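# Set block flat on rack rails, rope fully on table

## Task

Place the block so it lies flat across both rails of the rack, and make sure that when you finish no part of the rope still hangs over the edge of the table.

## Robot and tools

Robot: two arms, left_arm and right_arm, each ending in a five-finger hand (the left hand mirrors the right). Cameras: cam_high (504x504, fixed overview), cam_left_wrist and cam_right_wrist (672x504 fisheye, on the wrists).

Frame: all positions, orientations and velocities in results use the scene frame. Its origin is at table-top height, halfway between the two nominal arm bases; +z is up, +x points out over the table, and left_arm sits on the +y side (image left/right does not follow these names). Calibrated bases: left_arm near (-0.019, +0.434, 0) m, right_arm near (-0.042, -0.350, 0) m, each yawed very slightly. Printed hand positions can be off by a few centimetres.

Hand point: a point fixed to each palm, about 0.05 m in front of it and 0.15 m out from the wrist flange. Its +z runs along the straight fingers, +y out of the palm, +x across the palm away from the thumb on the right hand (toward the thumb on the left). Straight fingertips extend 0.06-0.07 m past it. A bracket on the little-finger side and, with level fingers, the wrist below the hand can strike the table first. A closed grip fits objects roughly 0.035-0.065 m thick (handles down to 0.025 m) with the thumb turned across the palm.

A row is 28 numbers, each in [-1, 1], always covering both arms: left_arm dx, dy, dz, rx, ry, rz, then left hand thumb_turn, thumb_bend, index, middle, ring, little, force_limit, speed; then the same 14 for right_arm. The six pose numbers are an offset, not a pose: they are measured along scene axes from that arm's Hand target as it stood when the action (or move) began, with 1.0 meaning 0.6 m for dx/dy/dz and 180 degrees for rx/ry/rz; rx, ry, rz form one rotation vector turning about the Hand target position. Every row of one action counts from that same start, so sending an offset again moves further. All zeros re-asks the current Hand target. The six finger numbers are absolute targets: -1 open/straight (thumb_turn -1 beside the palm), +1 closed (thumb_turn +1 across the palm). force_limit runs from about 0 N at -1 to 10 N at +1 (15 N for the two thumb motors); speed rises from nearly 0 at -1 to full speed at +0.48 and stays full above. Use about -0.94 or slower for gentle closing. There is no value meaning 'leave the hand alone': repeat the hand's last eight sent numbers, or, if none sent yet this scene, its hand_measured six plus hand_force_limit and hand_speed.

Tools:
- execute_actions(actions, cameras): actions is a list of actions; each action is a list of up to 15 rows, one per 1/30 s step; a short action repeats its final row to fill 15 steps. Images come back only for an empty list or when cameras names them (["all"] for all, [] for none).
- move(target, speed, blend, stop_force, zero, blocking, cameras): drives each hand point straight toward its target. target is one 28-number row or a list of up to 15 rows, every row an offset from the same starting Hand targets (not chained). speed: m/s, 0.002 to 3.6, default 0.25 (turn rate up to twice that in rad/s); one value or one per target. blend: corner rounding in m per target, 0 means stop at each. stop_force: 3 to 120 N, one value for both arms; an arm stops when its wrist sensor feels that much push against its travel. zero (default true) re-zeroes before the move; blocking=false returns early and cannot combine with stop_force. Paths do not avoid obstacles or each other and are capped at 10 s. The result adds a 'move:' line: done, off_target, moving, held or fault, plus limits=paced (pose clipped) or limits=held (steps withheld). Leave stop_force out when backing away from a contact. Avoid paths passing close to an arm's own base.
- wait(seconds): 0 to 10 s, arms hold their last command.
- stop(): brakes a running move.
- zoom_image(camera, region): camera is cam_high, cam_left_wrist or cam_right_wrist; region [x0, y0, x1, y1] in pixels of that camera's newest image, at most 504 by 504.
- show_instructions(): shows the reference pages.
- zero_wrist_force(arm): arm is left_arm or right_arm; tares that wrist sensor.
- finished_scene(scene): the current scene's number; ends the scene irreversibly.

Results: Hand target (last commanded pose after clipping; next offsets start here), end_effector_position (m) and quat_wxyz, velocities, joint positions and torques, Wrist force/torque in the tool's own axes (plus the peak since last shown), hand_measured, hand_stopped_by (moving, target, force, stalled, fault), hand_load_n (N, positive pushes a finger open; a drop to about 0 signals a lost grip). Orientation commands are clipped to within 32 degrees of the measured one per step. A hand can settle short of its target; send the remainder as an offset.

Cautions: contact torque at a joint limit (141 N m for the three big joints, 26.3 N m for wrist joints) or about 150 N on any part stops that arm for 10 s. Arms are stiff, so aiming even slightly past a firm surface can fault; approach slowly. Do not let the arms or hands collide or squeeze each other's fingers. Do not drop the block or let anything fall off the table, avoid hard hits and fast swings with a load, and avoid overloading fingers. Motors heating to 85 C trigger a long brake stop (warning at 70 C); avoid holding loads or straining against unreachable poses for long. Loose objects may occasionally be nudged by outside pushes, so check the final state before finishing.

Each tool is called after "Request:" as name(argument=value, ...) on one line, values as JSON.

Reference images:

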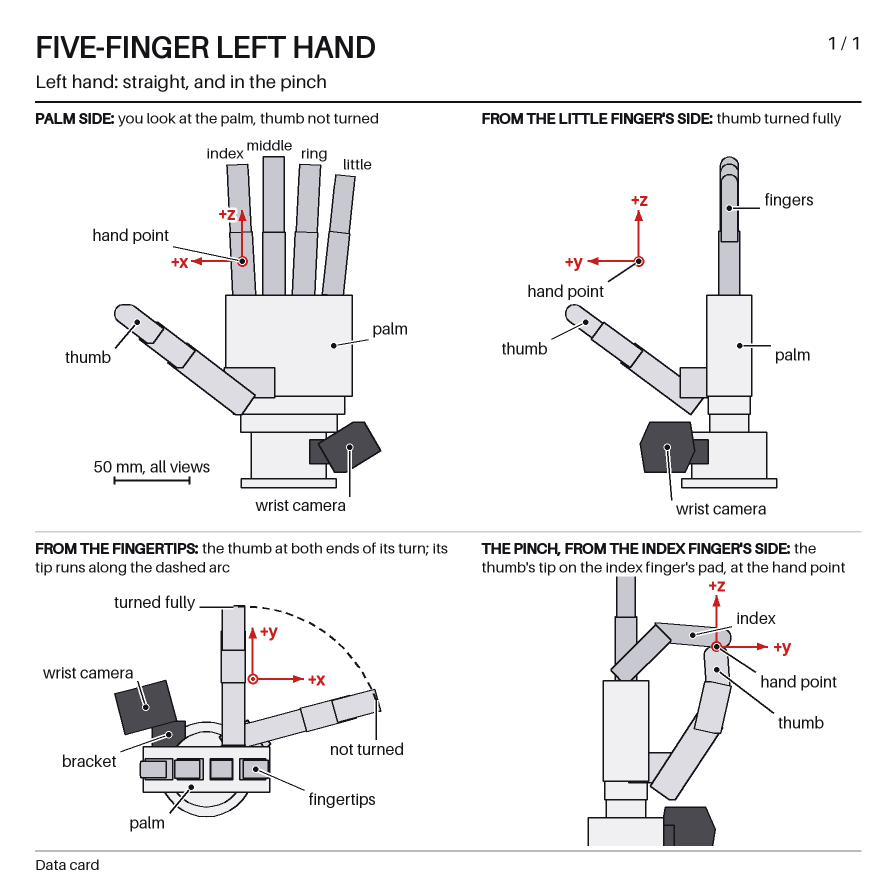

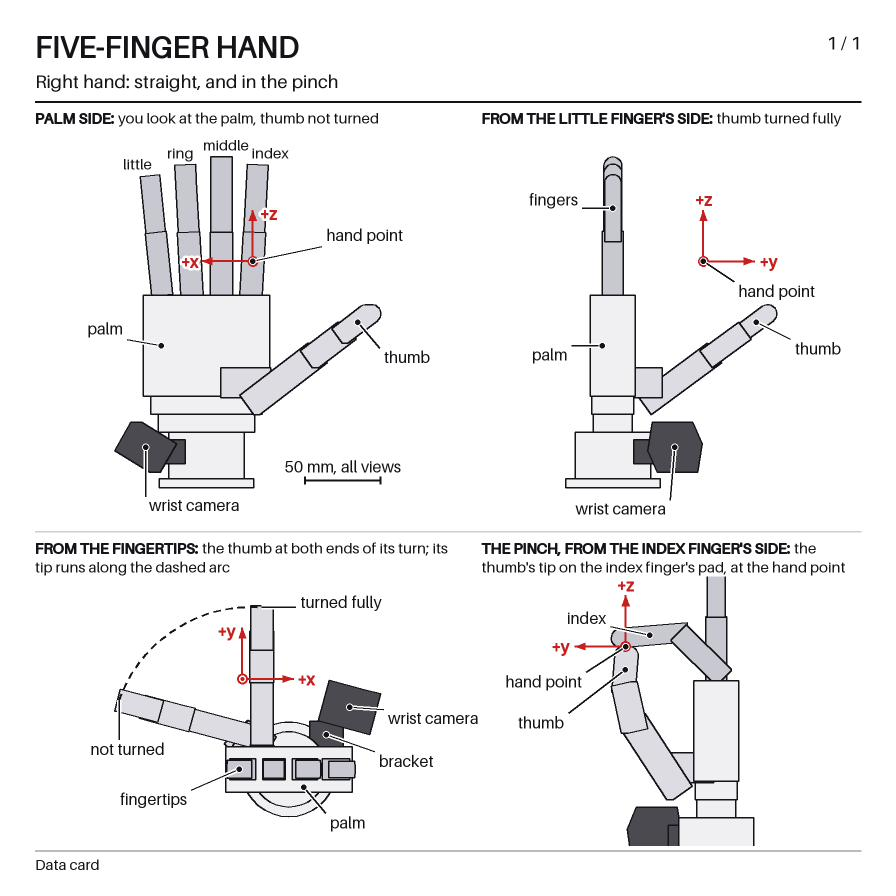

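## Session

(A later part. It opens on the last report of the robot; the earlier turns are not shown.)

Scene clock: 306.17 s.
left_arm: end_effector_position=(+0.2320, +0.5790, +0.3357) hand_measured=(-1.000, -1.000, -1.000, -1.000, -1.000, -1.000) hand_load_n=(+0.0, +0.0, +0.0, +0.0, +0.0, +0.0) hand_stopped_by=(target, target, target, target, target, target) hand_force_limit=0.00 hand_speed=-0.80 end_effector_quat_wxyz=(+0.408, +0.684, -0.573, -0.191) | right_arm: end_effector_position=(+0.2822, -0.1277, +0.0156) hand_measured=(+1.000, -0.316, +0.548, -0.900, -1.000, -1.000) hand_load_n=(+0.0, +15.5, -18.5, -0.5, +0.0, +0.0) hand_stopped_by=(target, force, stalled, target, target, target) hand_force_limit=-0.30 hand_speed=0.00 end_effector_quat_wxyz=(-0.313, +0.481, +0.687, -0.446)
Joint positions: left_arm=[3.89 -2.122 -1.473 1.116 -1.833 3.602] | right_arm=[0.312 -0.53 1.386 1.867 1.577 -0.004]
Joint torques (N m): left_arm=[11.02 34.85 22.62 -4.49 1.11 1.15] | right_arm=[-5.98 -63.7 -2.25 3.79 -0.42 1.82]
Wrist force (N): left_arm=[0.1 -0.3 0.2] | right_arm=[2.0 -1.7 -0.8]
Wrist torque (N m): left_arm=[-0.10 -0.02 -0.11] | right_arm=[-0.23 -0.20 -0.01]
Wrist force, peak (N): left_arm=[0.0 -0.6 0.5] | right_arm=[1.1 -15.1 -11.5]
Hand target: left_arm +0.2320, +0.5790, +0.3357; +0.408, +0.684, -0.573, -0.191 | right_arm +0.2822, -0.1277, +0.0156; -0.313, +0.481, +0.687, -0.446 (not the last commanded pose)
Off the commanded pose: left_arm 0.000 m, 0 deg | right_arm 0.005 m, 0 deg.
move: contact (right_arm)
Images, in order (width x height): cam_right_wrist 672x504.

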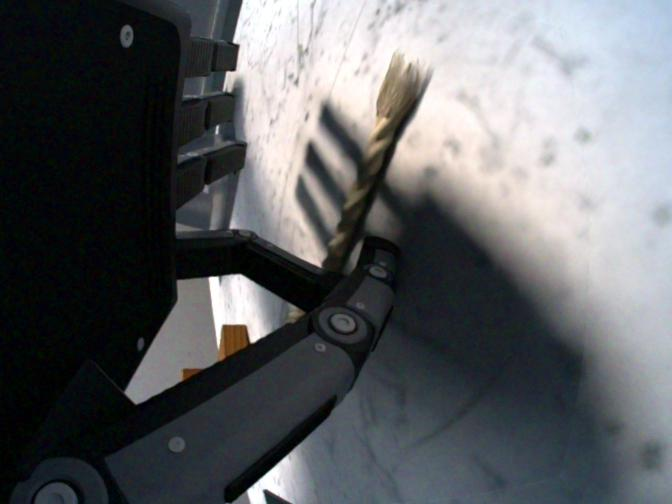

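Request:
move(target=[[0,0,0,0,0,0,-1,-1,-1,-1,-1,-1,0,-0.8, 0,0,0.04,0,0,0,1,-0.9,0.6,-0.9,-1,-1,-0.3,-0.2],[0,0,0,0,0,0,-1,-1,-1,-1,-1,-1,0,-0.8, 0,0,0.04,0,0,0,1,-0.9,-0.5,-0.9,-1,-1,-0.3,0],[0,0,0,0,0,0,-1,-1,-1,-1,-1,-1,0,-0.8, 0,0,0.04,0,0,0,1,-0.3,-0.5,-0.9,-1,-1,-0.3,0]], cameras=["cam_right_wrist"], speed=0.1)

Request:
zoom_image(camera="cam_right_wrist", region=[200, 80, 480, 290])

Scene clock: 318.93 s.
left_arm: end_effector_position=(+0.2320, +0.5790, +0.3357) hand_measured=(-1.000, -1.000, -1.000, -1.000, -1.000, -1.000) hand_load_n=(+0.0, +0.0, +0.0, +0.0, +0.0, +0.0) hand_stopped_by=(target, target, target, target, target, target) hand_force_limit=0.00 hand_speed=-0.80 end_effector_quat_wxyz=(+0.408, +0.684, -0.573, -0.191) | right_arm: end_effector_position=(+0.2822, -0.1277, +0.0396) hand_measured=(+1.000, -0.300, -0.500, -0.900, -1.000, -1.000) hand_load_n=(+0.0, +0.0, -0.5, +0.0, +0.0, +0.0) hand_stopped_by=(target, target, target, target, target, target) hand_force_limit=-0.30 hand_speed=0.00 end_effector_quat_wxyz=(-0.313, +0.481, +0.687, -0.446)
Joint positions: left_arm=[3.89 -2.122 -1.473 1.116 -1.833 3.602] | right_arm=[0.312 -0.573 1.396 1.9 1.577 -0.004]
Joint torques (N m): left_arm=[11.23 36.05 22.78 -4.37 0.91 1.32] | right_arm=[-6.35 -64.04 -4.39 3.76 -0.67 -0.95]
Wrist force (N): left_arm=[0.1 -0.4 0.3] | right_arm=[0.9 0.2 0.4]
Wrist torque (N m): left_arm=[-0.12 -0.02 -0.11] | right_arm=[-0.12 -0.17 0.03]
Wrist force, peak (N): left_arm=[0.1 -0.3 0.8] | right_arm=[0.9 -13.5 0.2]
Hand target: left_arm +0.2320, +0.5790, +0.3357; +0.408, +0.684, -0.573, -0.191 | right_arm +0.2822, -0.1277, +0.0396; -0.313, +0.481, +0.687, -0.446
Off the commanded pose: left_arm 0.000 m, 0 deg | right_arm 0.000 m, 0 deg.
move: done
Images, in order (width x height): cam_right_wrist 672x504.

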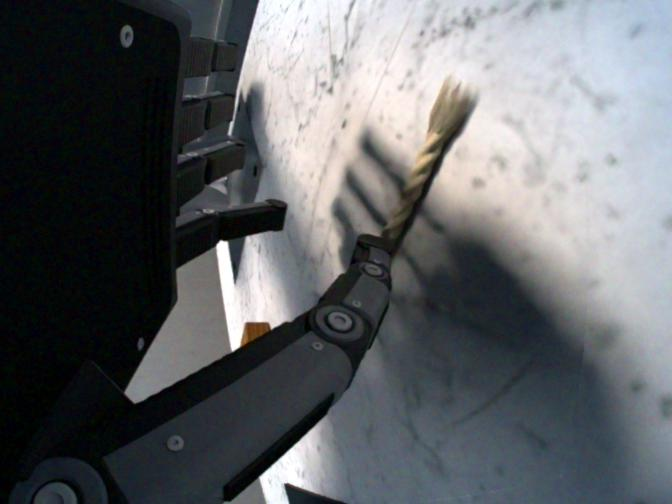

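Scaled by 1.800 from the camera's 672x504 image, which has a finer 960x720 frame.

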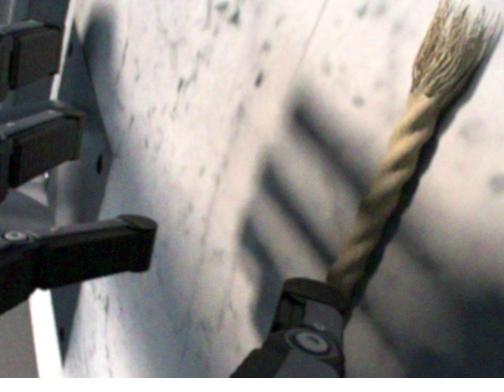

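Request:
move(target=[[0,0,0,0,0,0,-1,-1,-1,-1,-1,-1,0,-0.8, 0,0,-0.041,0,0,0,1,-0.3,-0.5,-0.9,-1,-1,-0.3,0],[0,0,0,0,0,0,-1,-1,-1,-1,-1,-1,0,-0.8, 0,0,-0.041,0,0,0,1,-0.3,0.5,-0.9,-1,-1,0.2,-0.7]], cameras=["cam_right_wrist"], speed=0.04)

Request:
zoom_image(camera="cam_right_wrist", region=[200, 80, 480, 290])

Scene clock: 344.17 s.
left_arm: end_effector_position=(+0.2320, +0.5790, +0.3357) hand_measured=(-1.000, -1.000, -1.000, -1.000, -1.000, -1.000) hand_load_n=(+0.0, +0.0, +0.0, -0.5, +0.0, +0.0) hand_stopped_by=(target, target, target, target, target, target) hand_force_limit=0.00 hand_speed=-0.80 end_effector_quat_wxyz=(+0.408, +0.684, -0.573, -0.191) | right_arm: end_effector_position=(+0.2822, -0.1277, +0.0150) hand_measured=(+1.000, -0.302, +0.298, -0.900, -1.000, -1.000) hand_load_n=(-2.0, +7.0, +5.5, +0.0, +0.0, +0.0) hand_stopped_by=(target, target, force, target, target, target) hand_force_limit=0.20 hand_speed=-0.70 end_effector_quat_wxyz=(-0.313, +0.481, +0.687, -0.446)
Joint positions: left_arm=[3.89 -2.122 -1.473 1.116 -1.833 3.602] | right_arm=[0.312 -0.529 1.385 1.866 1.577 -0.004]
Joint torques (N m): left_arm=[11.1 35.52 23.56 -4.46 0.76 1.15] | right_arm=[-10.19 -38.86 -22.05 1.57 1.47 -1.51]
Wrist force (N): left_arm=[0.0 -0.4 0.4] | right_arm=[0.7 0.0 0.6]
Wrist torque (N m): left_arm=[-0.12 0.00 -0.11] | right_arm=[-0.16 -0.17 0.02]
Wrist force, peak (N): left_arm=[0.0 -0.7 0.9] | right_arm=[1.5 0.3 0.3]
Hand target: left_arm +0.2320, +0.5790, +0.3357; +0.408, +0.684, -0.573, -0.191 | right_arm +0.2822, -0.1277, +0.0150; -0.313, +0.481, +0.687, -0.446
Off the commanded pose: left_arm 0.000 m, 0 deg | right_arm 0.000 m, 0 deg.
move: done
Images, in order (width x height): cam_right_wrist 672x504.

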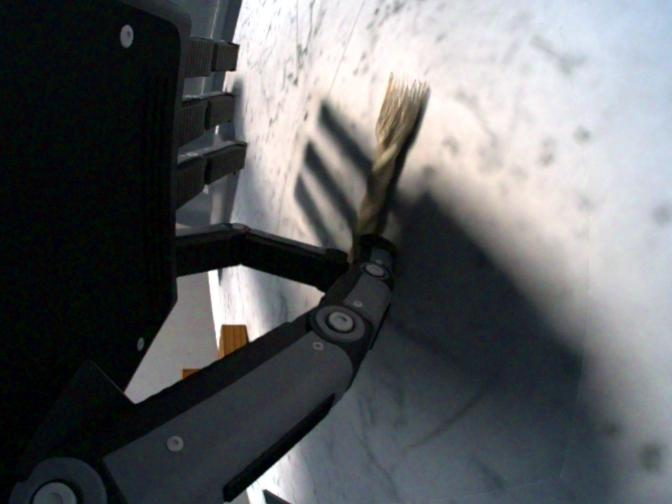

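Scaled by 1.800 from the camera's 672x504 image, which has a finer 960x720 frame.

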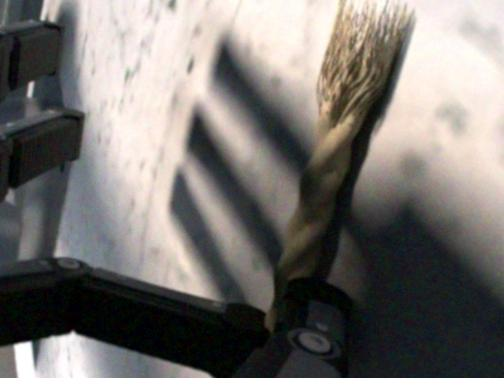

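Request:
move(target=[0,0,0,0,0,0,-1,-1,-1,-1,-1,-1,0,-0.8, 0,0,0.06,0,0,0,1,-0.3,0.5,-0.9,-1,-1,0.2,-0.7], cameras=["cam_right_wrist"], speed=0.05)

Request:
zoom_image(camera="cam_right_wrist", region=[200, 80, 480, 290])

Scene clock: 349.23 s.
left_arm: end_effector_position=(+0.2320, +0.5790, +0.3357) hand_measured=(-1.000, -1.000, -1.000, -1.000, -1.000, -1.000) hand_load_n=(+0.0, +0.0, +0.0, +0.0, +0.0, +0.0) hand_stopped_by=(target, target, target, target, target, target) hand_force_limit=0.00 hand_speed=-0.80 end_effector_quat_wxyz=(+0.408, +0.684, -0.573, -0.191) | right_arm: end_effector_position=(+0.2822, -0.1277, +0.0507) hand_measured=(+1.000, -0.302, +0.298, -0.900, -1.000, -1.000) hand_load_n=(-2.0, +7.0, +5.5, +0.0, +0.0, +0.0) hand_stopped_by=(target, target, force, target, target, target) hand_force_limit=0.20 hand_speed=-0.70 end_effector_quat_wxyz=(-0.313, +0.481, +0.687, -0.446)
Joint positions: left_arm=[3.89 -2.122 -1.473 1.116 -1.833 3.602] | right_arm=[0.312 -0.592 1.399 1.916 1.577 -0.004]
Joint torques (N m): left_arm=[11.54 35.1 23.11 -4.45 0.77 1.04] | right_arm=[-9.8 -64.75 -3.37 4.12 1.06 1.36]
Wrist force (N): left_arm=[0.3 -0.5 0.5] | right_arm=[0.7 0.2 0.8]
Wrist torque (N m): left_arm=[-0.15 -0.04 -0.09] | right_arm=[-0.13 -0.22 0.05]
Wrist force, peak (N): left_arm=[-0.3 -0.4 0.7] | right_arm=[1.2 0.0 0.5]
Hand target: left_arm +0.2320, +0.5790, +0.3357; +0.408, +0.684, -0.573, -0.191 | right_arm +0.2822, -0.1277, +0.0510; -0.313, +0.481, +0.687, -0.446
Off the commanded pose: left_arm 0.000 m, 0 deg | right_arm 0.000 m, 0 deg.
move: done
Images, in order (width x height): cam_right_wrist 672x504.

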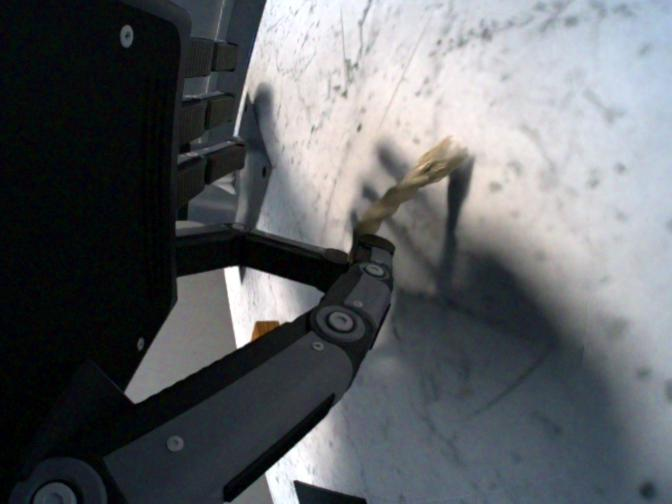

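Scaled by 1.800 from the camera's 672x504 image, which has a finer 960x720 frame.

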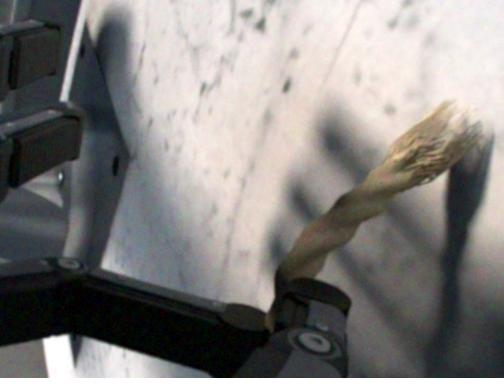

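Request:
move(target=[[0,0,0,0,0,0,-1,-1,-1,-1,-1,-1,0,-0.8, 0,0,0,0,0,0,1,-0.3,0.55,-0.9,-1,-1,0.5,-0.7],[0,0,0,0,0,0,-1,-1,-1,-1,-1,-1,0,-0.8, -0.0533,0.5795,0.015,0.0684,-0.188,0,1,-0.3,0.55,-0.9,-1,-1,0.5,-0.7]], cameras=["cam_high","cam_right_wrist"], speed=[0.1,0.16])

Request:
zoom_image(camera="cam_high", region=[0, 100, 250, 350])

Scene clock: 362.63 s.
left_arm: end_effector_position=(+0.2320, +0.5790, +0.3357) hand_measured=(-1.000, -1.000, -1.000, -1.000, -1.000, -1.000) hand_load_n=(+0.0, +0.0, +0.0, +0.0, +0.0, +0.0) hand_stopped_by=(target, target, target, target, target, target) hand_force_limit=0.00 hand_speed=-0.80 end_effector_quat_wxyz=(+0.408, +0.684, -0.573, -0.191) | right_arm: end_effector_position=(+0.2502, +0.2200, +0.0600) hand_measured=(+1.000, -0.302, +0.322, -0.900, -1.000, -1.000) hand_load_n=(-3.5, +10.5, +7.5, +0.0, +0.0, +0.0) hand_stopped_by=(target, target, force, target, target, target) hand_force_limit=0.50 hand_speed=-0.70 end_effector_quat_wxyz=(-0.149, +0.554, +0.791, -0.212)
Joint positions: left_arm=[3.89 -2.122 -1.473 1.116 -1.833 3.602] | right_arm=[0.843 -0.334 0.436 1.933 1.318 0.462]
Joint torques (N m): left_arm=[11.83 35.94 23.09 -4.56 0.68 0.93] | right_arm=[13.36 -49.07 -29.69 4.68 1.36 2.72]
Wrist force (N): left_arm=[0.3 -0.4 0.3] | right_arm=[0.9 0.2 0.2]
Wrist torque (N m): left_arm=[-0.12 -0.05 -0.09] | right_arm=[0.00 -0.17 0.00]
Wrist force, peak (N): left_arm=[0.0 -0.5 0.7] | right_arm=[1.3 0.5 0.2]
Hand target: left_arm +0.2320, +0.5790, +0.3357; +0.408, +0.684, -0.573, -0.191 | right_arm +0.2502, +0.2200, +0.0600; -0.149, +0.554, +0.791, -0.212
Off the commanded pose: left_arm 0.000 m, 0 deg | right_arm 0.000 m, 0 deg.
move: done
Images, in order (width x height): cam_high 504x504, cam_right_wrist 672x504.

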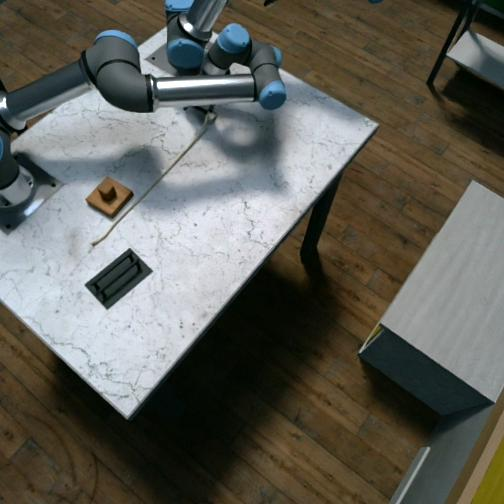

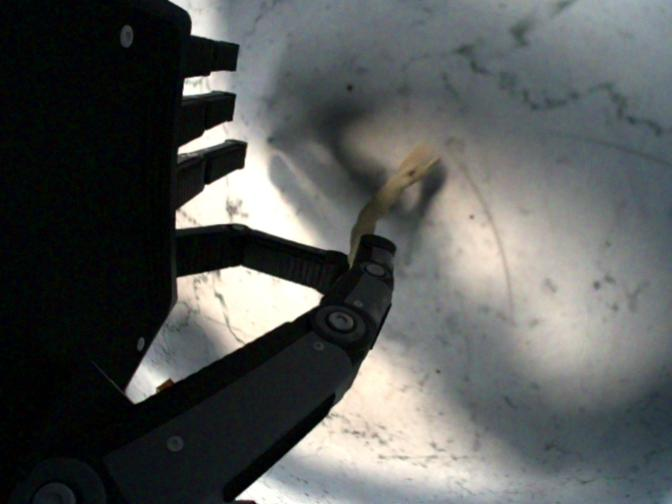

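Scaled by 2.016 from the camera's 504x504 image, which has a finer 720x720 frame.

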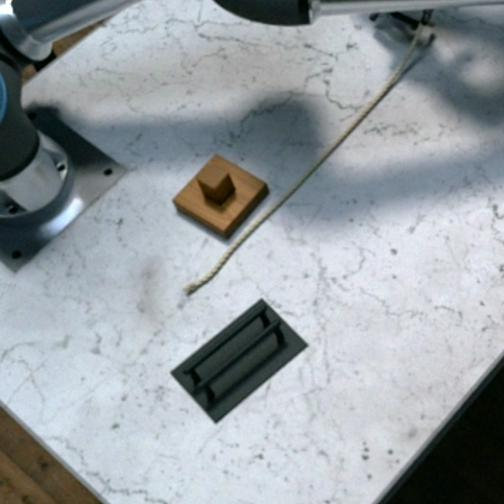

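Request:
move(target=[[0,0,0,0,0,0,-1,-1,-1,-1,-1,-1,0,-0.8, 0,0,-0.028,0,0,0,1,-0.3,0.55,-0.9,-1,-1,0.5,-0.7],[0,0,0,0,0,0,-1,-1,-1,-1,-1,-1,0,-0.8, 0,0,-0.028,0,0,0,1,-0.8,-0.8,-0.9,-1,-1,0.2,-0.2],[0,0,0,0,0,0,-1,-1,-1,-1,-1,-1,0,-0.8, 0,0,0.18,0,0,0,1,-0.8,-0.8,-0.9,-1,-1,0.2,-0.2],[0,0,0,0,0,0,-1,-1,-1,-1,-1,-1,0,-0.8, 0.083,-0.6167,0.533,0,0,-0.1111,1,-0.8,-0.8,-0.9,-1,-1,0.2,-0.2]], cameras=["cam_high","cam_right_wrist"], speed=[0.08,0.08,0.2,0.35], blend=[0,0,0.03,0])

Request:
zoom_image(camera="cam_right_wrist", region=[200, 0, 600, 400])

Request:
zoom_image(camera="cam_high", region=[40, 100, 240, 320])

Scene clock: 381.70 s.
left_arm: end_effector_position=(+0.2320, +0.5790, +0.3357) hand_measured=(-1.000, -1.000, -1.000, -1.000, -1.000, -1.000) hand_load_n=(+0.0, -0.5, +0.0, +0.0, +0.0, +0.0) hand_stopped_by=(target, target, target, target, target, target) hand_force_limit=0.00 hand_speed=-0.80 end_effector_quat_wxyz=(+0.408, +0.684, -0.573, -0.191) | right_arm: end_effector_position=(+0.2999, -0.1499, +0.3797) hand_measured=(+1.000, -0.800, -0.800, -0.900, -1.000, -1.000) hand_load_n=(+0.5, +0.0, -0.5, +0.0, +0.0, +0.0) hand_stopped_by=(target, target, target, target, target, target) hand_force_limit=0.20 hand_speed=-0.20 end_effector_quat_wxyz=(-0.183, +0.683, +0.683, -0.183)
Joint positions: left_arm=[3.89 -2.122 -1.473 1.116 -1.833 3.602] | right_arm=[0.194 -1.209 1.164 2.128 1.459 0.193]
Joint torques (N m): left_arm=[11.4 36.26 22.57 -4.34 0.58 0.87] | right_arm=[-13.89 -47.98 -28.61 4.82 1.43 -2.44]
Wrist force (N): left_arm=[-0.1 -0.3 0.3] | right_arm=[0.6 0.7 0.1]
Wrist torque (N m): left_arm=[-0.10 0.01 -0.11] | right_arm=[0.05 -0.10 0.19]
Wrist force, peak (N): left_arm=[0.2 -0.5 0.6] | right_arm=[0.7 1.1 0.8]
Hand target: left_arm +0.2320, +0.5790, +0.3357; +0.408, +0.684, -0.573, -0.191 | right_arm +0.3000, -0.1500, +0.3798; -0.183, +0.683, +0.683, -0.183
Off the commanded pose: left_arm 0.000 m, 0 deg | right_arm 0.000 m, 0 deg.
move: done
Images, in order (width x height): cam_high 504x504, cam_right_wrist 672x504.

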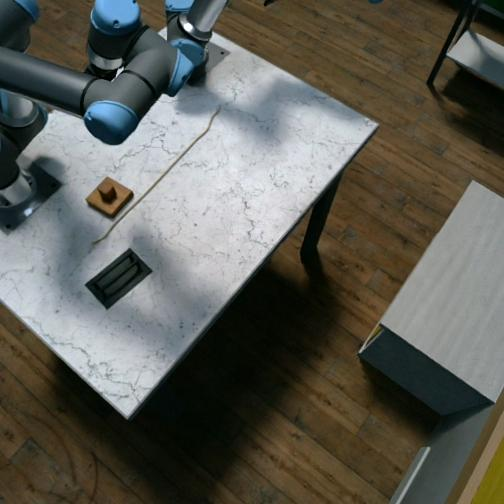

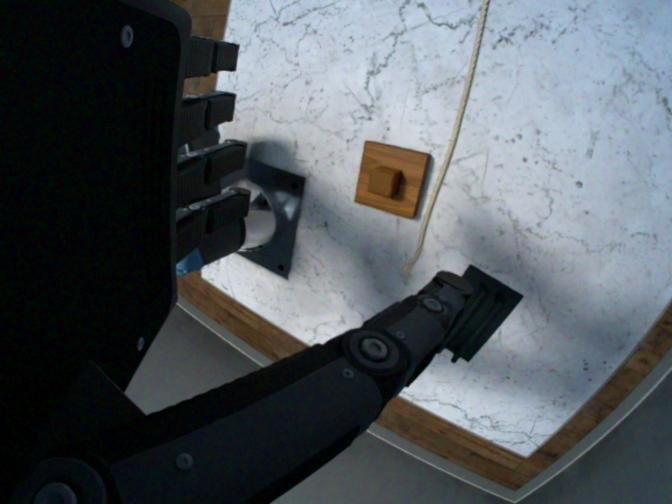

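Scaled by 1.260 from the camera's 672x504 image, which has a finer 960x720 frame.

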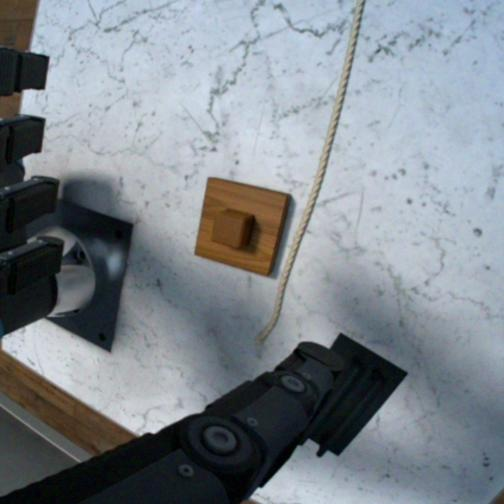

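Scaled by 2.291 from the camera's 504x504 image, which has a finer 720x720 frame.

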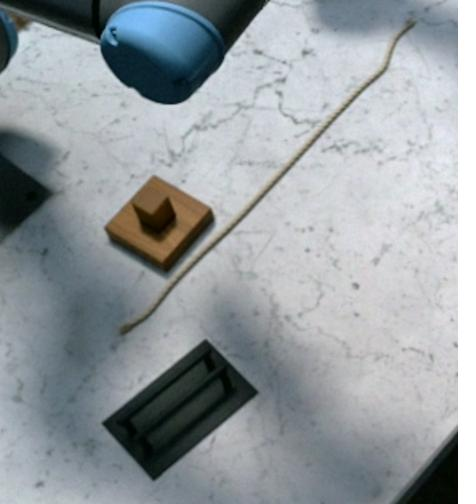

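Request:
move(target=[[0,0,0,0,0,0,-1,-1,-1,-1,-1,-1,0,-0.8, -0.1133,-0.0938,-0.3997,-0.0063,0.1109,0.0357,1,-0.8,-1,-1,-1,-1,0.2,0],[0,0,0,0,0,0,-1,-1,-1,-1,-1,-1,0,-0.8, -0.1133,-0.0938,-0.543,-0.0063,0.1109,0.0357,1,-0.8,-1,-1,-1,-1,0.2,0]], cameras=["cam_right_wrist"], speed=[0.25,0.1], blend=[0.02,0])

Scene clock: 410.13 s.
left_arm: end_effector_position=(+0.2320, +0.5790, +0.3357) hand_measured=(-1.000, -1.000, -1.000, -1.000, -1.000, -1.000) hand_load_n=(+0.0, +0.0, +0.0, +0.0, +0.0, +0.0) hand_stopped_by=(target, target, target, target, target, target) hand_force_limit=0.00 hand_speed=-0.80 end_effector_quat_wxyz=(+0.408, +0.684, -0.573, -0.191) | right_arm: end_effector_position=(+0.2320, -0.2063, +0.0542) hand_measured=(+1.000, -0.800, -1.000, -1.000, -1.000, -1.000) hand_load_n=(+0.0, +0.0, +0.0, +0.0, +0.0, +0.0) hand_stopped_by=(target, target, target, target, target, target) hand_force_limit=0.20 hand_speed=0.00 end_effector_quat_wxyz=(-0.282, +0.603, +0.676, -0.315)
Joint positions: left_arm=[3.89 -2.122 -1.473 1.116 -1.833 3.602] | right_arm=[0.105 -0.894 1.801 1.536 1.554 0.012]
Joint torques (N m): left_arm=[11.24 35.87 22.72 -4.33 0.55 0.96] | right_arm=[-13.51 -27.12 -2.1 1.82 1.65 -2.27]
Wrist force (N): left_arm=[0.2 -0.2 0.4] | right_arm=[0.5 0.6 0.2]
Wrist torque (N m): left_arm=[-0.10 -0.02 -0.11] | right_arm=[-0.02 -0.10 0.18]
Wrist force, peak (N): left_arm=[0.2 -0.3 0.8] | right_arm=[0.9 0.4 -1.1]
Hand target: left_arm +0.2320, +0.5790, +0.3357; +0.408, +0.684, -0.573, -0.191 | right_arm +0.2320, -0.2063, +0.0540; -0.282, +0.603, +0.676, -0.315
Off the commanded pose: left_arm 0.000 m, 0 deg | right_arm 0.000 m, 0 deg.
move: done
Images, in order (width x height): cam_right_wrist 672x504.

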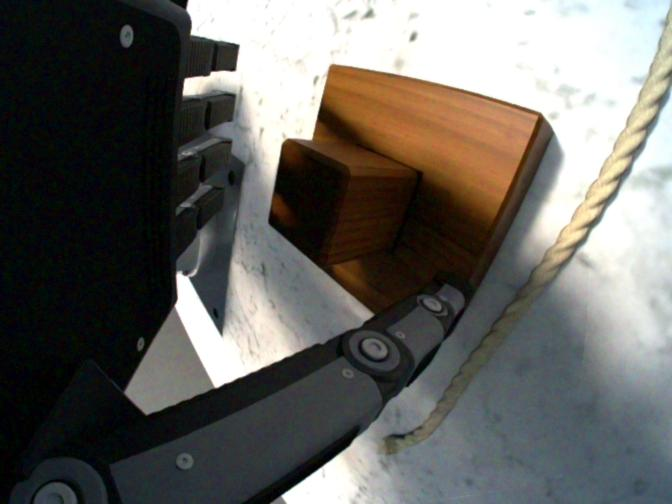

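Request:
move(target=[[0,0,0,0,0,0,-1,-1,-1,-1,-1,-1,0,-0.8, -0.0017,0.0148,0,0,0,0,1,-0.8,-1,-1,-1,-1,0.2,0],[0,0,0,0,0,0,-1,-1,-1,-1,-1,-1,0,-0.8, -0.0017,0.0148,0,0,0,0,1,0.3,0.4,0.4,-1,-1,0.3,-0.85],[0,0,0,0,0,0,-1,-1,-1,-1,-1,-1,0,-0.8, -0.0017,0.0148,0.1,0,0,0,1,0.3,0.4,0.4,-1,-1,0.3,-0.85]], cameras=["cam_high","cam_right_wrist"], speed=[0.06,0.06,0.08])

Request:
zoom_image(camera="cam_high", region=[50, 130, 200, 300])

Scene clock: 428.47 s.
left_arm: end_effector_position=(+0.2320, +0.5790, +0.3357) hand_measured=(-1.000, -1.000, -1.000, -1.000, -1.000, -1.000) hand_load_n=(+0.0, -0.5, +0.0, +0.0, +0.0, +0.0) hand_stopped_by=(target, target, target, target, target, target) hand_force_limit=0.00 hand_speed=-0.80 end_effector_quat_wxyz=(+0.408, +0.684, -0.573, -0.191) | right_arm: end_effector_position=(+0.2310, -0.1974, +0.1138) hand_measured=(+1.000, -0.356, -0.128, -0.154, -1.000, -1.000) hand_load_n=(-0.5, +12.0, +9.0, +5.0, +0.0, +0.0) hand_stopped_by=(target, force, force, force, target, target) hand_force_limit=0.30 hand_speed=-0.85 end_effector_quat_wxyz=(-0.282, +0.603, +0.676, -0.315)
Joint positions: left_arm=[3.89 -2.122 -1.473 1.116 -1.833 3.602] | right_arm=[0.125 -0.996 1.772 1.667 1.539 0.025]
Joint torques (N m): left_arm=[11.23 36.46 22.64 -4.42 0.53 0.89] | right_arm=[7.63 -53.04 -23.99 5.28 -0.45 2.52]
Wrist force (N): left_arm=[0.0 -0.5 0.4] | right_arm=[0.6 2.3 1.6]
Wrist torque (N m): left_arm=[-0.14 0.00 -0.11] | right_arm=[0.00 -0.11 0.02]
Wrist force, peak (N): left_arm=[0.3 -0.7 0.6] | right_arm=[0.8 2.8 1.7]
Hand target: left_arm +0.2320, +0.5790, +0.3357; +0.408, +0.684, -0.573, -0.191 | right_arm +0.2310, -0.1974, +0.1140; -0.282, +0.603, +0.676, -0.315
Off the commanded pose: left_arm 0.000 m, 0 deg | right_arm 0.000 m, 0 deg.
move: done
Images, in order (width x height): cam_high 504x504, cam_right_wrist 672x504.

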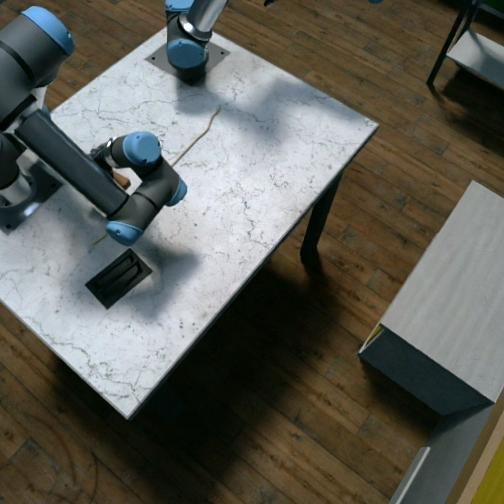

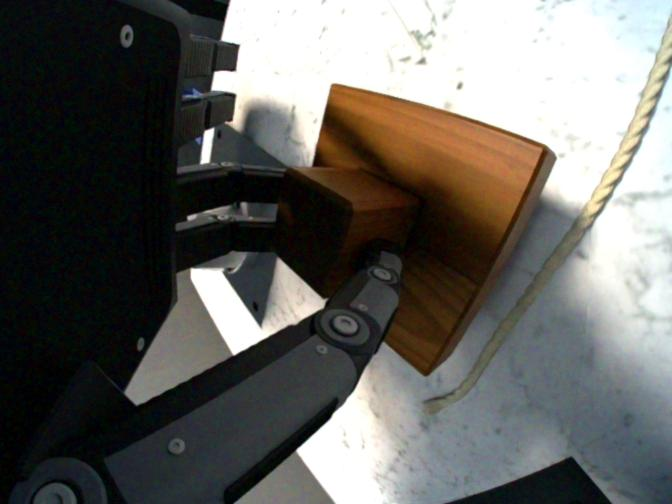

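Scaled by 2.965 from the camera's 504x504 image, which has a finer 720x720 frame.

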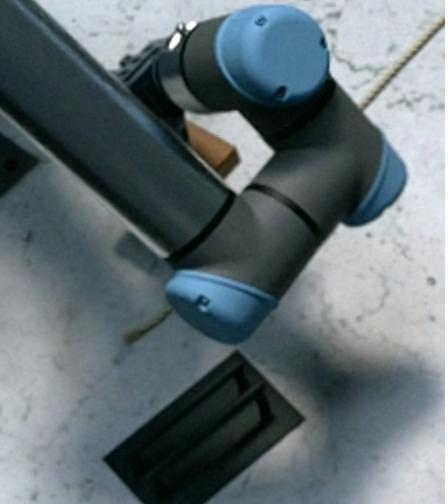

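Request:
move(target=[[0,0,0,0,0,0,-1,-1,-1,-1,-1,-1,0,-0.8, 0.02,-0.017,0.05,0,0,0,1,0.3,0.4,0.4,-1,-1,0.3,-0.85],[0,0,0,0,0,0,-1,-1,-1,-1,-1,-1,0,-0.8, 0.344,-0.2933,0.06,0,0,-0.0667,1,0.3,0.4,0.4,-1,-1,0.3,-0.85],[0,0,0,0,0,0,-1,-1,-1,-1,-1,-1,0,-0.8, 0.344,-0.2933,0.0017,0,0,-0.0667,1,0.3,0.4,0.4,-1,-1,0.3,-0.85]], cameras=["cam_high","cam_right_wrist"], speed=[0.15,0.18,0.08], blend=[0.02,0.01,0])

Request:
zoom_image(camera="cam_high", region=[60, 220, 170, 330])

Request:
zoom_image(camera="cam_right_wrist", region=[260, 30, 620, 400])

Scene clock: 452.27 s.
left_arm: end_effector_position=(+0.2320, +0.5790, +0.3357) hand_measured=(-1.000, -1.000, -1.000, -1.000, -1.000, -1.000) hand_load_n=(+0.0, +0.0, +0.0, +0.0, +0.0, +0.0) hand_stopped_by=(target, target, target, target, target, target) hand_force_limit=0.00 hand_speed=-0.80 end_effector_quat_wxyz=(+0.408, +0.684, -0.573, -0.191) | right_arm: end_effector_position=(+0.4373, -0.3734, +0.1153) hand_measured=(+1.000, -0.356, -0.128, -0.154, -1.000, -1.000) hand_load_n=(-1.0, +12.0, +9.0, +5.0, -0.5, +0.0) hand_stopped_by=(target, force, force, force, target, target) hand_force_limit=0.30 hand_speed=-0.85 end_effector_quat_wxyz=(-0.313, +0.671, +0.609, -0.284)
Joint positions: left_arm=[3.89 -2.122 -1.473 1.116 -1.833 3.602] | right_arm=[-0.253 -0.663 1.134 1.968 1.668 -0.083]
Joint torques (N m): left_arm=[11.95 35.85 22.47 -4.45 0.44 0.81] | right_arm=[-12.9 -41.8 -7.36 2.15 1.26 2.67]
Wrist force (N): left_arm=[-0.1 -0.2 0.4] | right_arm=[0.9 2.3 1.5]
Wrist torque (N m): left_arm=[-0.09 0.01 -0.12] | right_arm=[0.00 -0.18 0.26]
Wrist force, peak (N): left_arm=[0.5 -0.5 0.5] | right_arm=[1.0 2.4 2.2]
Hand target: left_arm +0.2320, +0.5790, +0.3357; +0.408, +0.684, -0.573, -0.191 | right_arm +0.4374, -0.3734, +0.1150; -0.313, +0.671, +0.609, -0.284
Off the commanded pose: left_arm 0.000 m, 0 deg | right_arm 0.000 m, 0 deg.
move: done; blend cut to 0.0169 m at target 1
Images, in order (width x height): cam_high 504x504, cam_right_wrist 672x504.

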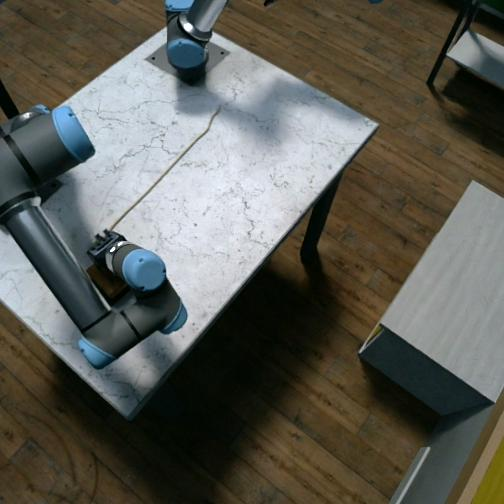

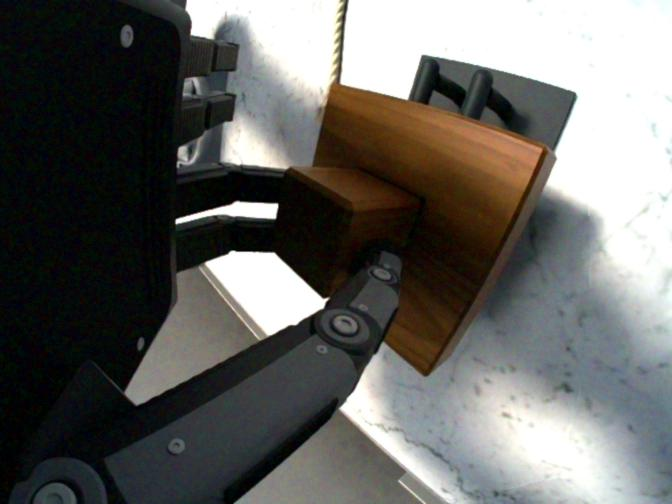

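Scaled by 4.582 from the camera's 504x504 image, which has a finer 720x720 frame.

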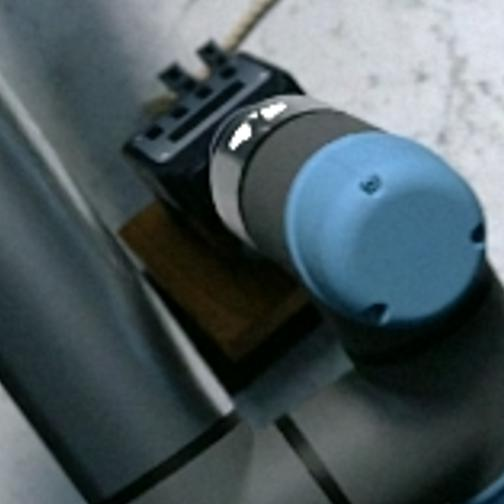

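Scaled by 1.362 from the camera's 672x504 image, which has a finer 960x720 frame.

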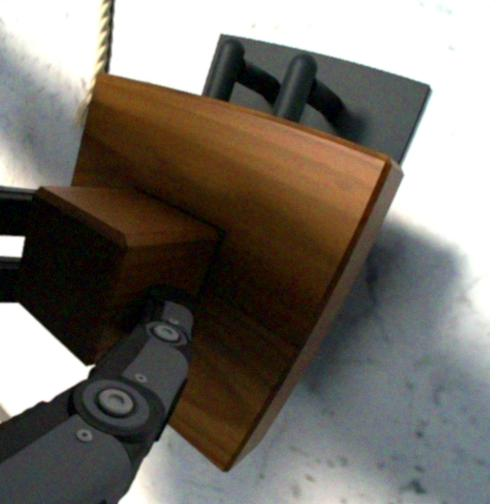

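Request:
move(target=[0,0,0,0,0,0,-1,-1,-1,-1,-1,-1,0,-0.8, -0.015,0,0,0,0,0,1,0.3,0.4,0.4,-1,-1,0.3,-0.85], cameras=[], speed=0.06)

Request:
move(target=[0,0,0,0,0,0,-1,-1,-1,-1,-1,-1,0,-0.8, 0,0,-0.05,0,0,0,1,0.3,0.4,0.4,-1,-1,0.3,-0.85], cameras=["cam_right_wrist"], speed=0.02, stop_force=3)

Request:
zoom_image(camera="cam_right_wrist", region=[260, 30, 620, 400])

Scene clock: 468.90 s.
left_arm: end_effector_position=(+0.2320, +0.5790, +0.3357) hand_measured=(-1.000, -1.000, -1.000, -1.000, -1.000, -1.000) hand_load_n=(+0.0, +0.0, +0.0, +0.0, +0.0, +0.0) hand_stopped_by=(target, target, target, target, target, target) hand_force_limit=0.00 hand_speed=-0.80 end_effector_quat_wxyz=(+0.408, +0.684, -0.573, -0.191) | right_arm: end_effector_position=(+0.4285, -0.3734, +0.1150) hand_measured=(+1.000, -0.356, -0.128, -0.154, -1.000, -1.000) hand_load_n=(-1.0, +12.0, +9.0, +5.0, +0.0, +0.0) hand_stopped_by=(target, force, force, force, target, target) hand_force_limit=0.30 hand_speed=-0.85 end_effector_quat_wxyz=(-0.313, +0.671, +0.609, -0.284)
Joint positions: left_arm=[3.89 -2.122 -1.473 1.116 -1.833 3.602] | right_arm=[-0.256 -0.684 1.175 1.948 1.67 -0.085]
Joint torques (N m): left_arm=[11.3 36.36 21.16 -4.44 0.21 0.89] | right_arm=[-13.16 -65.6 -6.43 2.1 1.73 -2.27]
Wrist force (N): left_arm=[-0.1 -0.3 0.6] | right_arm=[0.5 2.1 1.3]
Wrist torque (N m): left_arm=[-0.12 0.02 -0.11] | right_arm=[-0.02 -0.12 0.23]
Wrist force, peak (N): left_arm=[0.1 -0.6 0.7] | right_arm=[0.6 2.4 1.7]
Hand target: left_arm +0.2320, +0.5790, +0.3357; +0.408, +0.684, -0.573, -0.191 | right_arm +0.4284, -0.3734, +0.1150; -0.313, +0.671, +0.609, -0.284
Off the commanded pose: left_arm 0.000 m, 0 deg | right_arm 0.000 m, 0 deg.
move: done
No camera images: "cameras" was empty.

Scene clock: 470.83 s.
left_arm: end_effector_position=(+0.2320, +0.5790, +0.3357) hand_measured=(-1.000, -1.000, -1.000, -1.000, -1.000, -1.000) hand_load_n=(+0.0, +0.0, +0.0, +0.0, +0.5, +0.0) hand_stopped_by=(target, target, target, target, target, target) hand_force_limit=0.00 hand_speed=-0.80 end_effector_quat_wxyz=(+0.408, +0.684, -0.573, -0.191) | right_arm: end_effector_position=(+0.4284, -0.3734, +0.1013) hand_measured=(+1.000, -0.356, -0.128, -0.154, -1.000, -1.000) hand_load_n=(-1.0, +11.5, +8.5, +4.5, +0.0, +0.0) hand_stopped_by=(target, force, force, force, target, target) hand_force_limit=0.30 hand_speed=-0.85 end_effector_quat_wxyz=(-0.313, +0.671, +0.609, -0.284)
Joint positions: left_arm=[3.89 -2.122 -1.473 1.116 -1.833 3.602] | right_arm=[-0.256 -0.667 1.182 1.924 1.67 -0.085]
Joint torques (N m): left_arm=[10.83 36.81 22.66 -4.28 0.15 0.87] | right_arm=[-11.72 -66.63 -26.63 5.13 -0.83 -2.27]
Wrist force (N): left_arm=[0.1 -0.5 0.6] | right_arm=[0.9 2.1 1.4]
Wrist torque (N m): left_arm=[-0.15 0.00 -0.10] | right_arm=[-0.01 -0.18 0.25]
Wrist force, peak (N): left_arm=[0.1 -0.2 0.8] | right_arm=[1.4 -8.0 -6.3]
Hand target: left_arm +0.2320, +0.5790, +0.3357; +0.408, +0.684, -0.573, -0.191 | right_arm +0.4284, -0.3734, +0.1013; -0.313, +0.671, +0.609, -0.284 (not the last commanded pose)
Off the commanded pose: left_arm 0.000 m, 0 deg | right_arm 0.016 m, 0 deg.
move: contact (right_arm)
Images, in order (width x height): cam_right_wrist 672x504.

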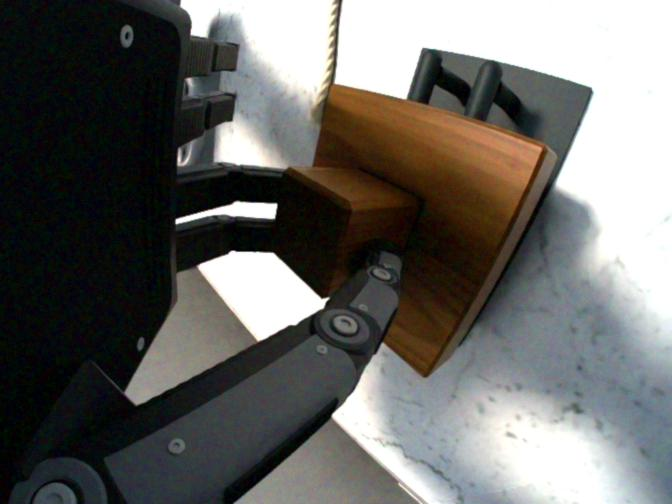

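Scaled by 1.362 from the camera's 672x504 image, which has a finer 960x720 frame.

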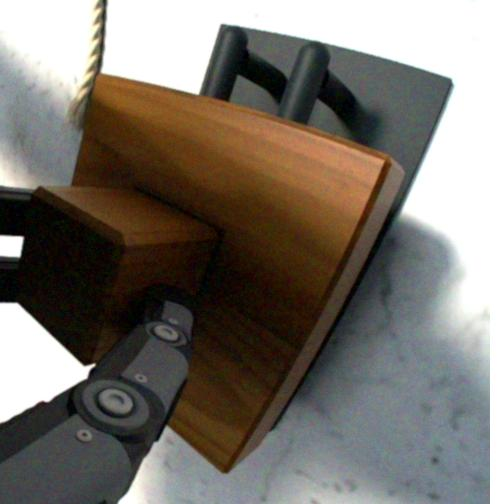

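Request:
move(target=[[0,0,0,0,0,0,-1,-1,-1,-1,-1,-1,0,-0.8, 0,0,0,0,0,0,1,-0.8,-0.9,-0.9,-1,-1,0.3,-0.6],[0,0,0,0,0,0,-1,-1,-1,-1,-1,-1,0,-0.8, 0,0,0.1,0,0,0,1,-0.8,-0.9,-0.9,-1,-1,0.3,-0.6],[0,0,0,0,0,0,-1,-1,-1,-1,-1,-1,0,-0.8, -0.1,0.3,0.38,0,0,0,1,-0.8,-0.9,-0.9,-1,-1,0.3,-0.6]], cameras=["cam_high","cam_right_wrist"], speed=[0.05,0.06,0.3], blend=[0,0.02,0])

Request:
zoom_image(camera="cam_high", region=[60, 220, 170, 330])

Request:
zoom_image(camera="cam_right_wrist", region=[300, 100, 672, 504])

Scene clock: 487.40 s.
left_arm: end_effector_position=(+0.2320, +0.5790, +0.3357) hand_measured=(-1.000, -1.000, -1.000, -1.000, -1.000, -1.000) hand_load_n=(+0.0, +0.0, +0.0, +0.0, +0.0, +0.0) hand_stopped_by=(target, target, target, target, target, target) hand_force_limit=0.00 hand_speed=-0.80 end_effector_quat_wxyz=(+0.408, +0.684, -0.573, -0.191) | right_arm: end_effector_position=(+0.3684, -0.1935, +0.3292) hand_measured=(+1.000, -0.800, -0.900, -0.900, -1.000, -1.000) hand_load_n=(+0.5, +0.0, +0.0, +0.0, +0.0, +0.0) hand_stopped_by=(target, target, target, target, target, target) hand_force_limit=0.30 hand_speed=-0.60 end_effector_quat_wxyz=(-0.313, +0.671, +0.609, -0.284)
Joint positions: left_arm=[3.89 -2.122 -1.473 1.116 -1.833 3.602] | right_arm=[0.039 -0.94 1.056 2.32 1.444 0.106]
Joint torques (N m): left_arm=[10.96 37.12 22.05 -4.28 0.17 0.85] | right_arm=[11.63 -34.26 -28.52 4.63 -2.15 2.45]
Wrist force (N): left_arm=[0.2 -0.1 0.8] | right_arm=[0.5 0.6 0.1]
Wrist torque (N m): left_arm=[-0.10 -0.01 -0.11] | right_arm=[-0.02 -0.09 -0.02]
Wrist force, peak (N): left_arm=[0.3 -0.3 0.9] | right_arm=[0.7 2.2 1.9]
Hand target: left_arm +0.2320, +0.5790, +0.3357; +0.408, +0.684, -0.573, -0.191 | right_arm +0.3684, -0.1934, +0.3293; -0.313, +0.671, +0.609, -0.284
Off the commanded pose: left_arm 0.000 m, 0 deg | right_arm 0.000 m, 0 deg.
move: done
Images, in order (width x height): cam_high 504x504, cam_right_wrist 672x504.

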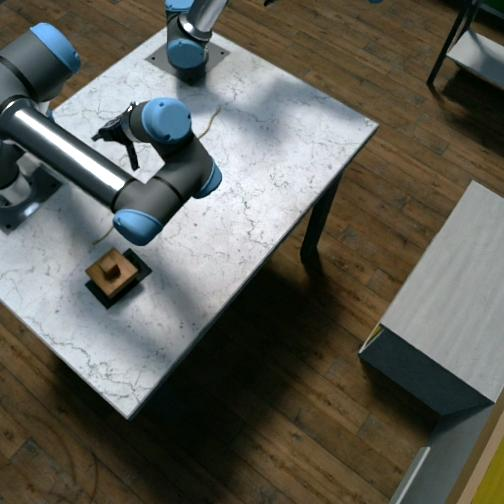

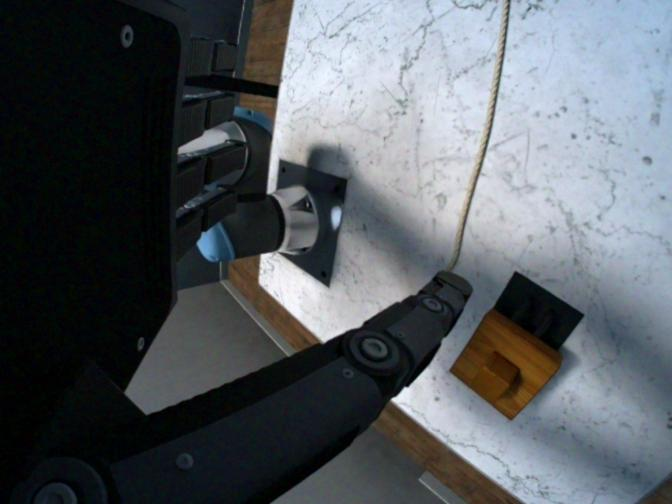

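Scaled by 4.582 from the camera's 504x504 image, which has a finer 720x720 frame.

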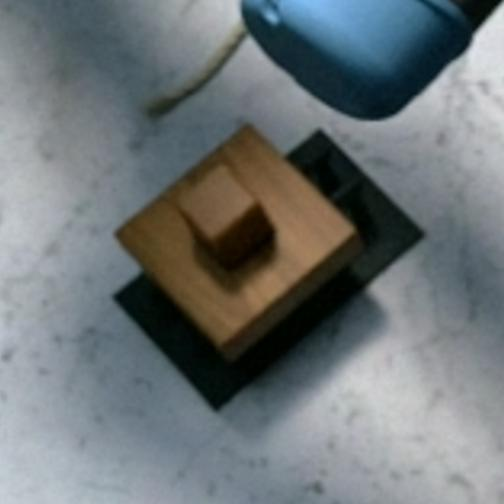

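Scaled by 1.248 from the camera's 672x504 image, which has a finer 960x720 frame.

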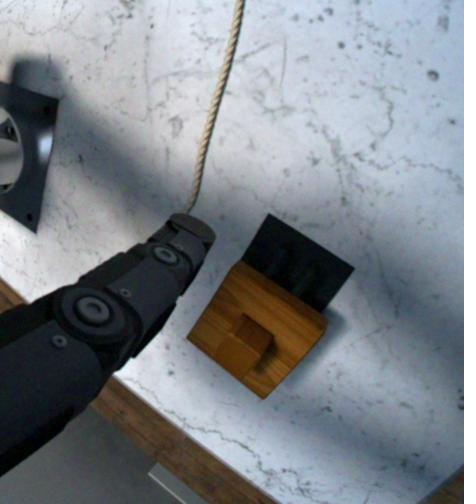

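Request:
finished_scene(scene=3)

The scene is finished: the task was done.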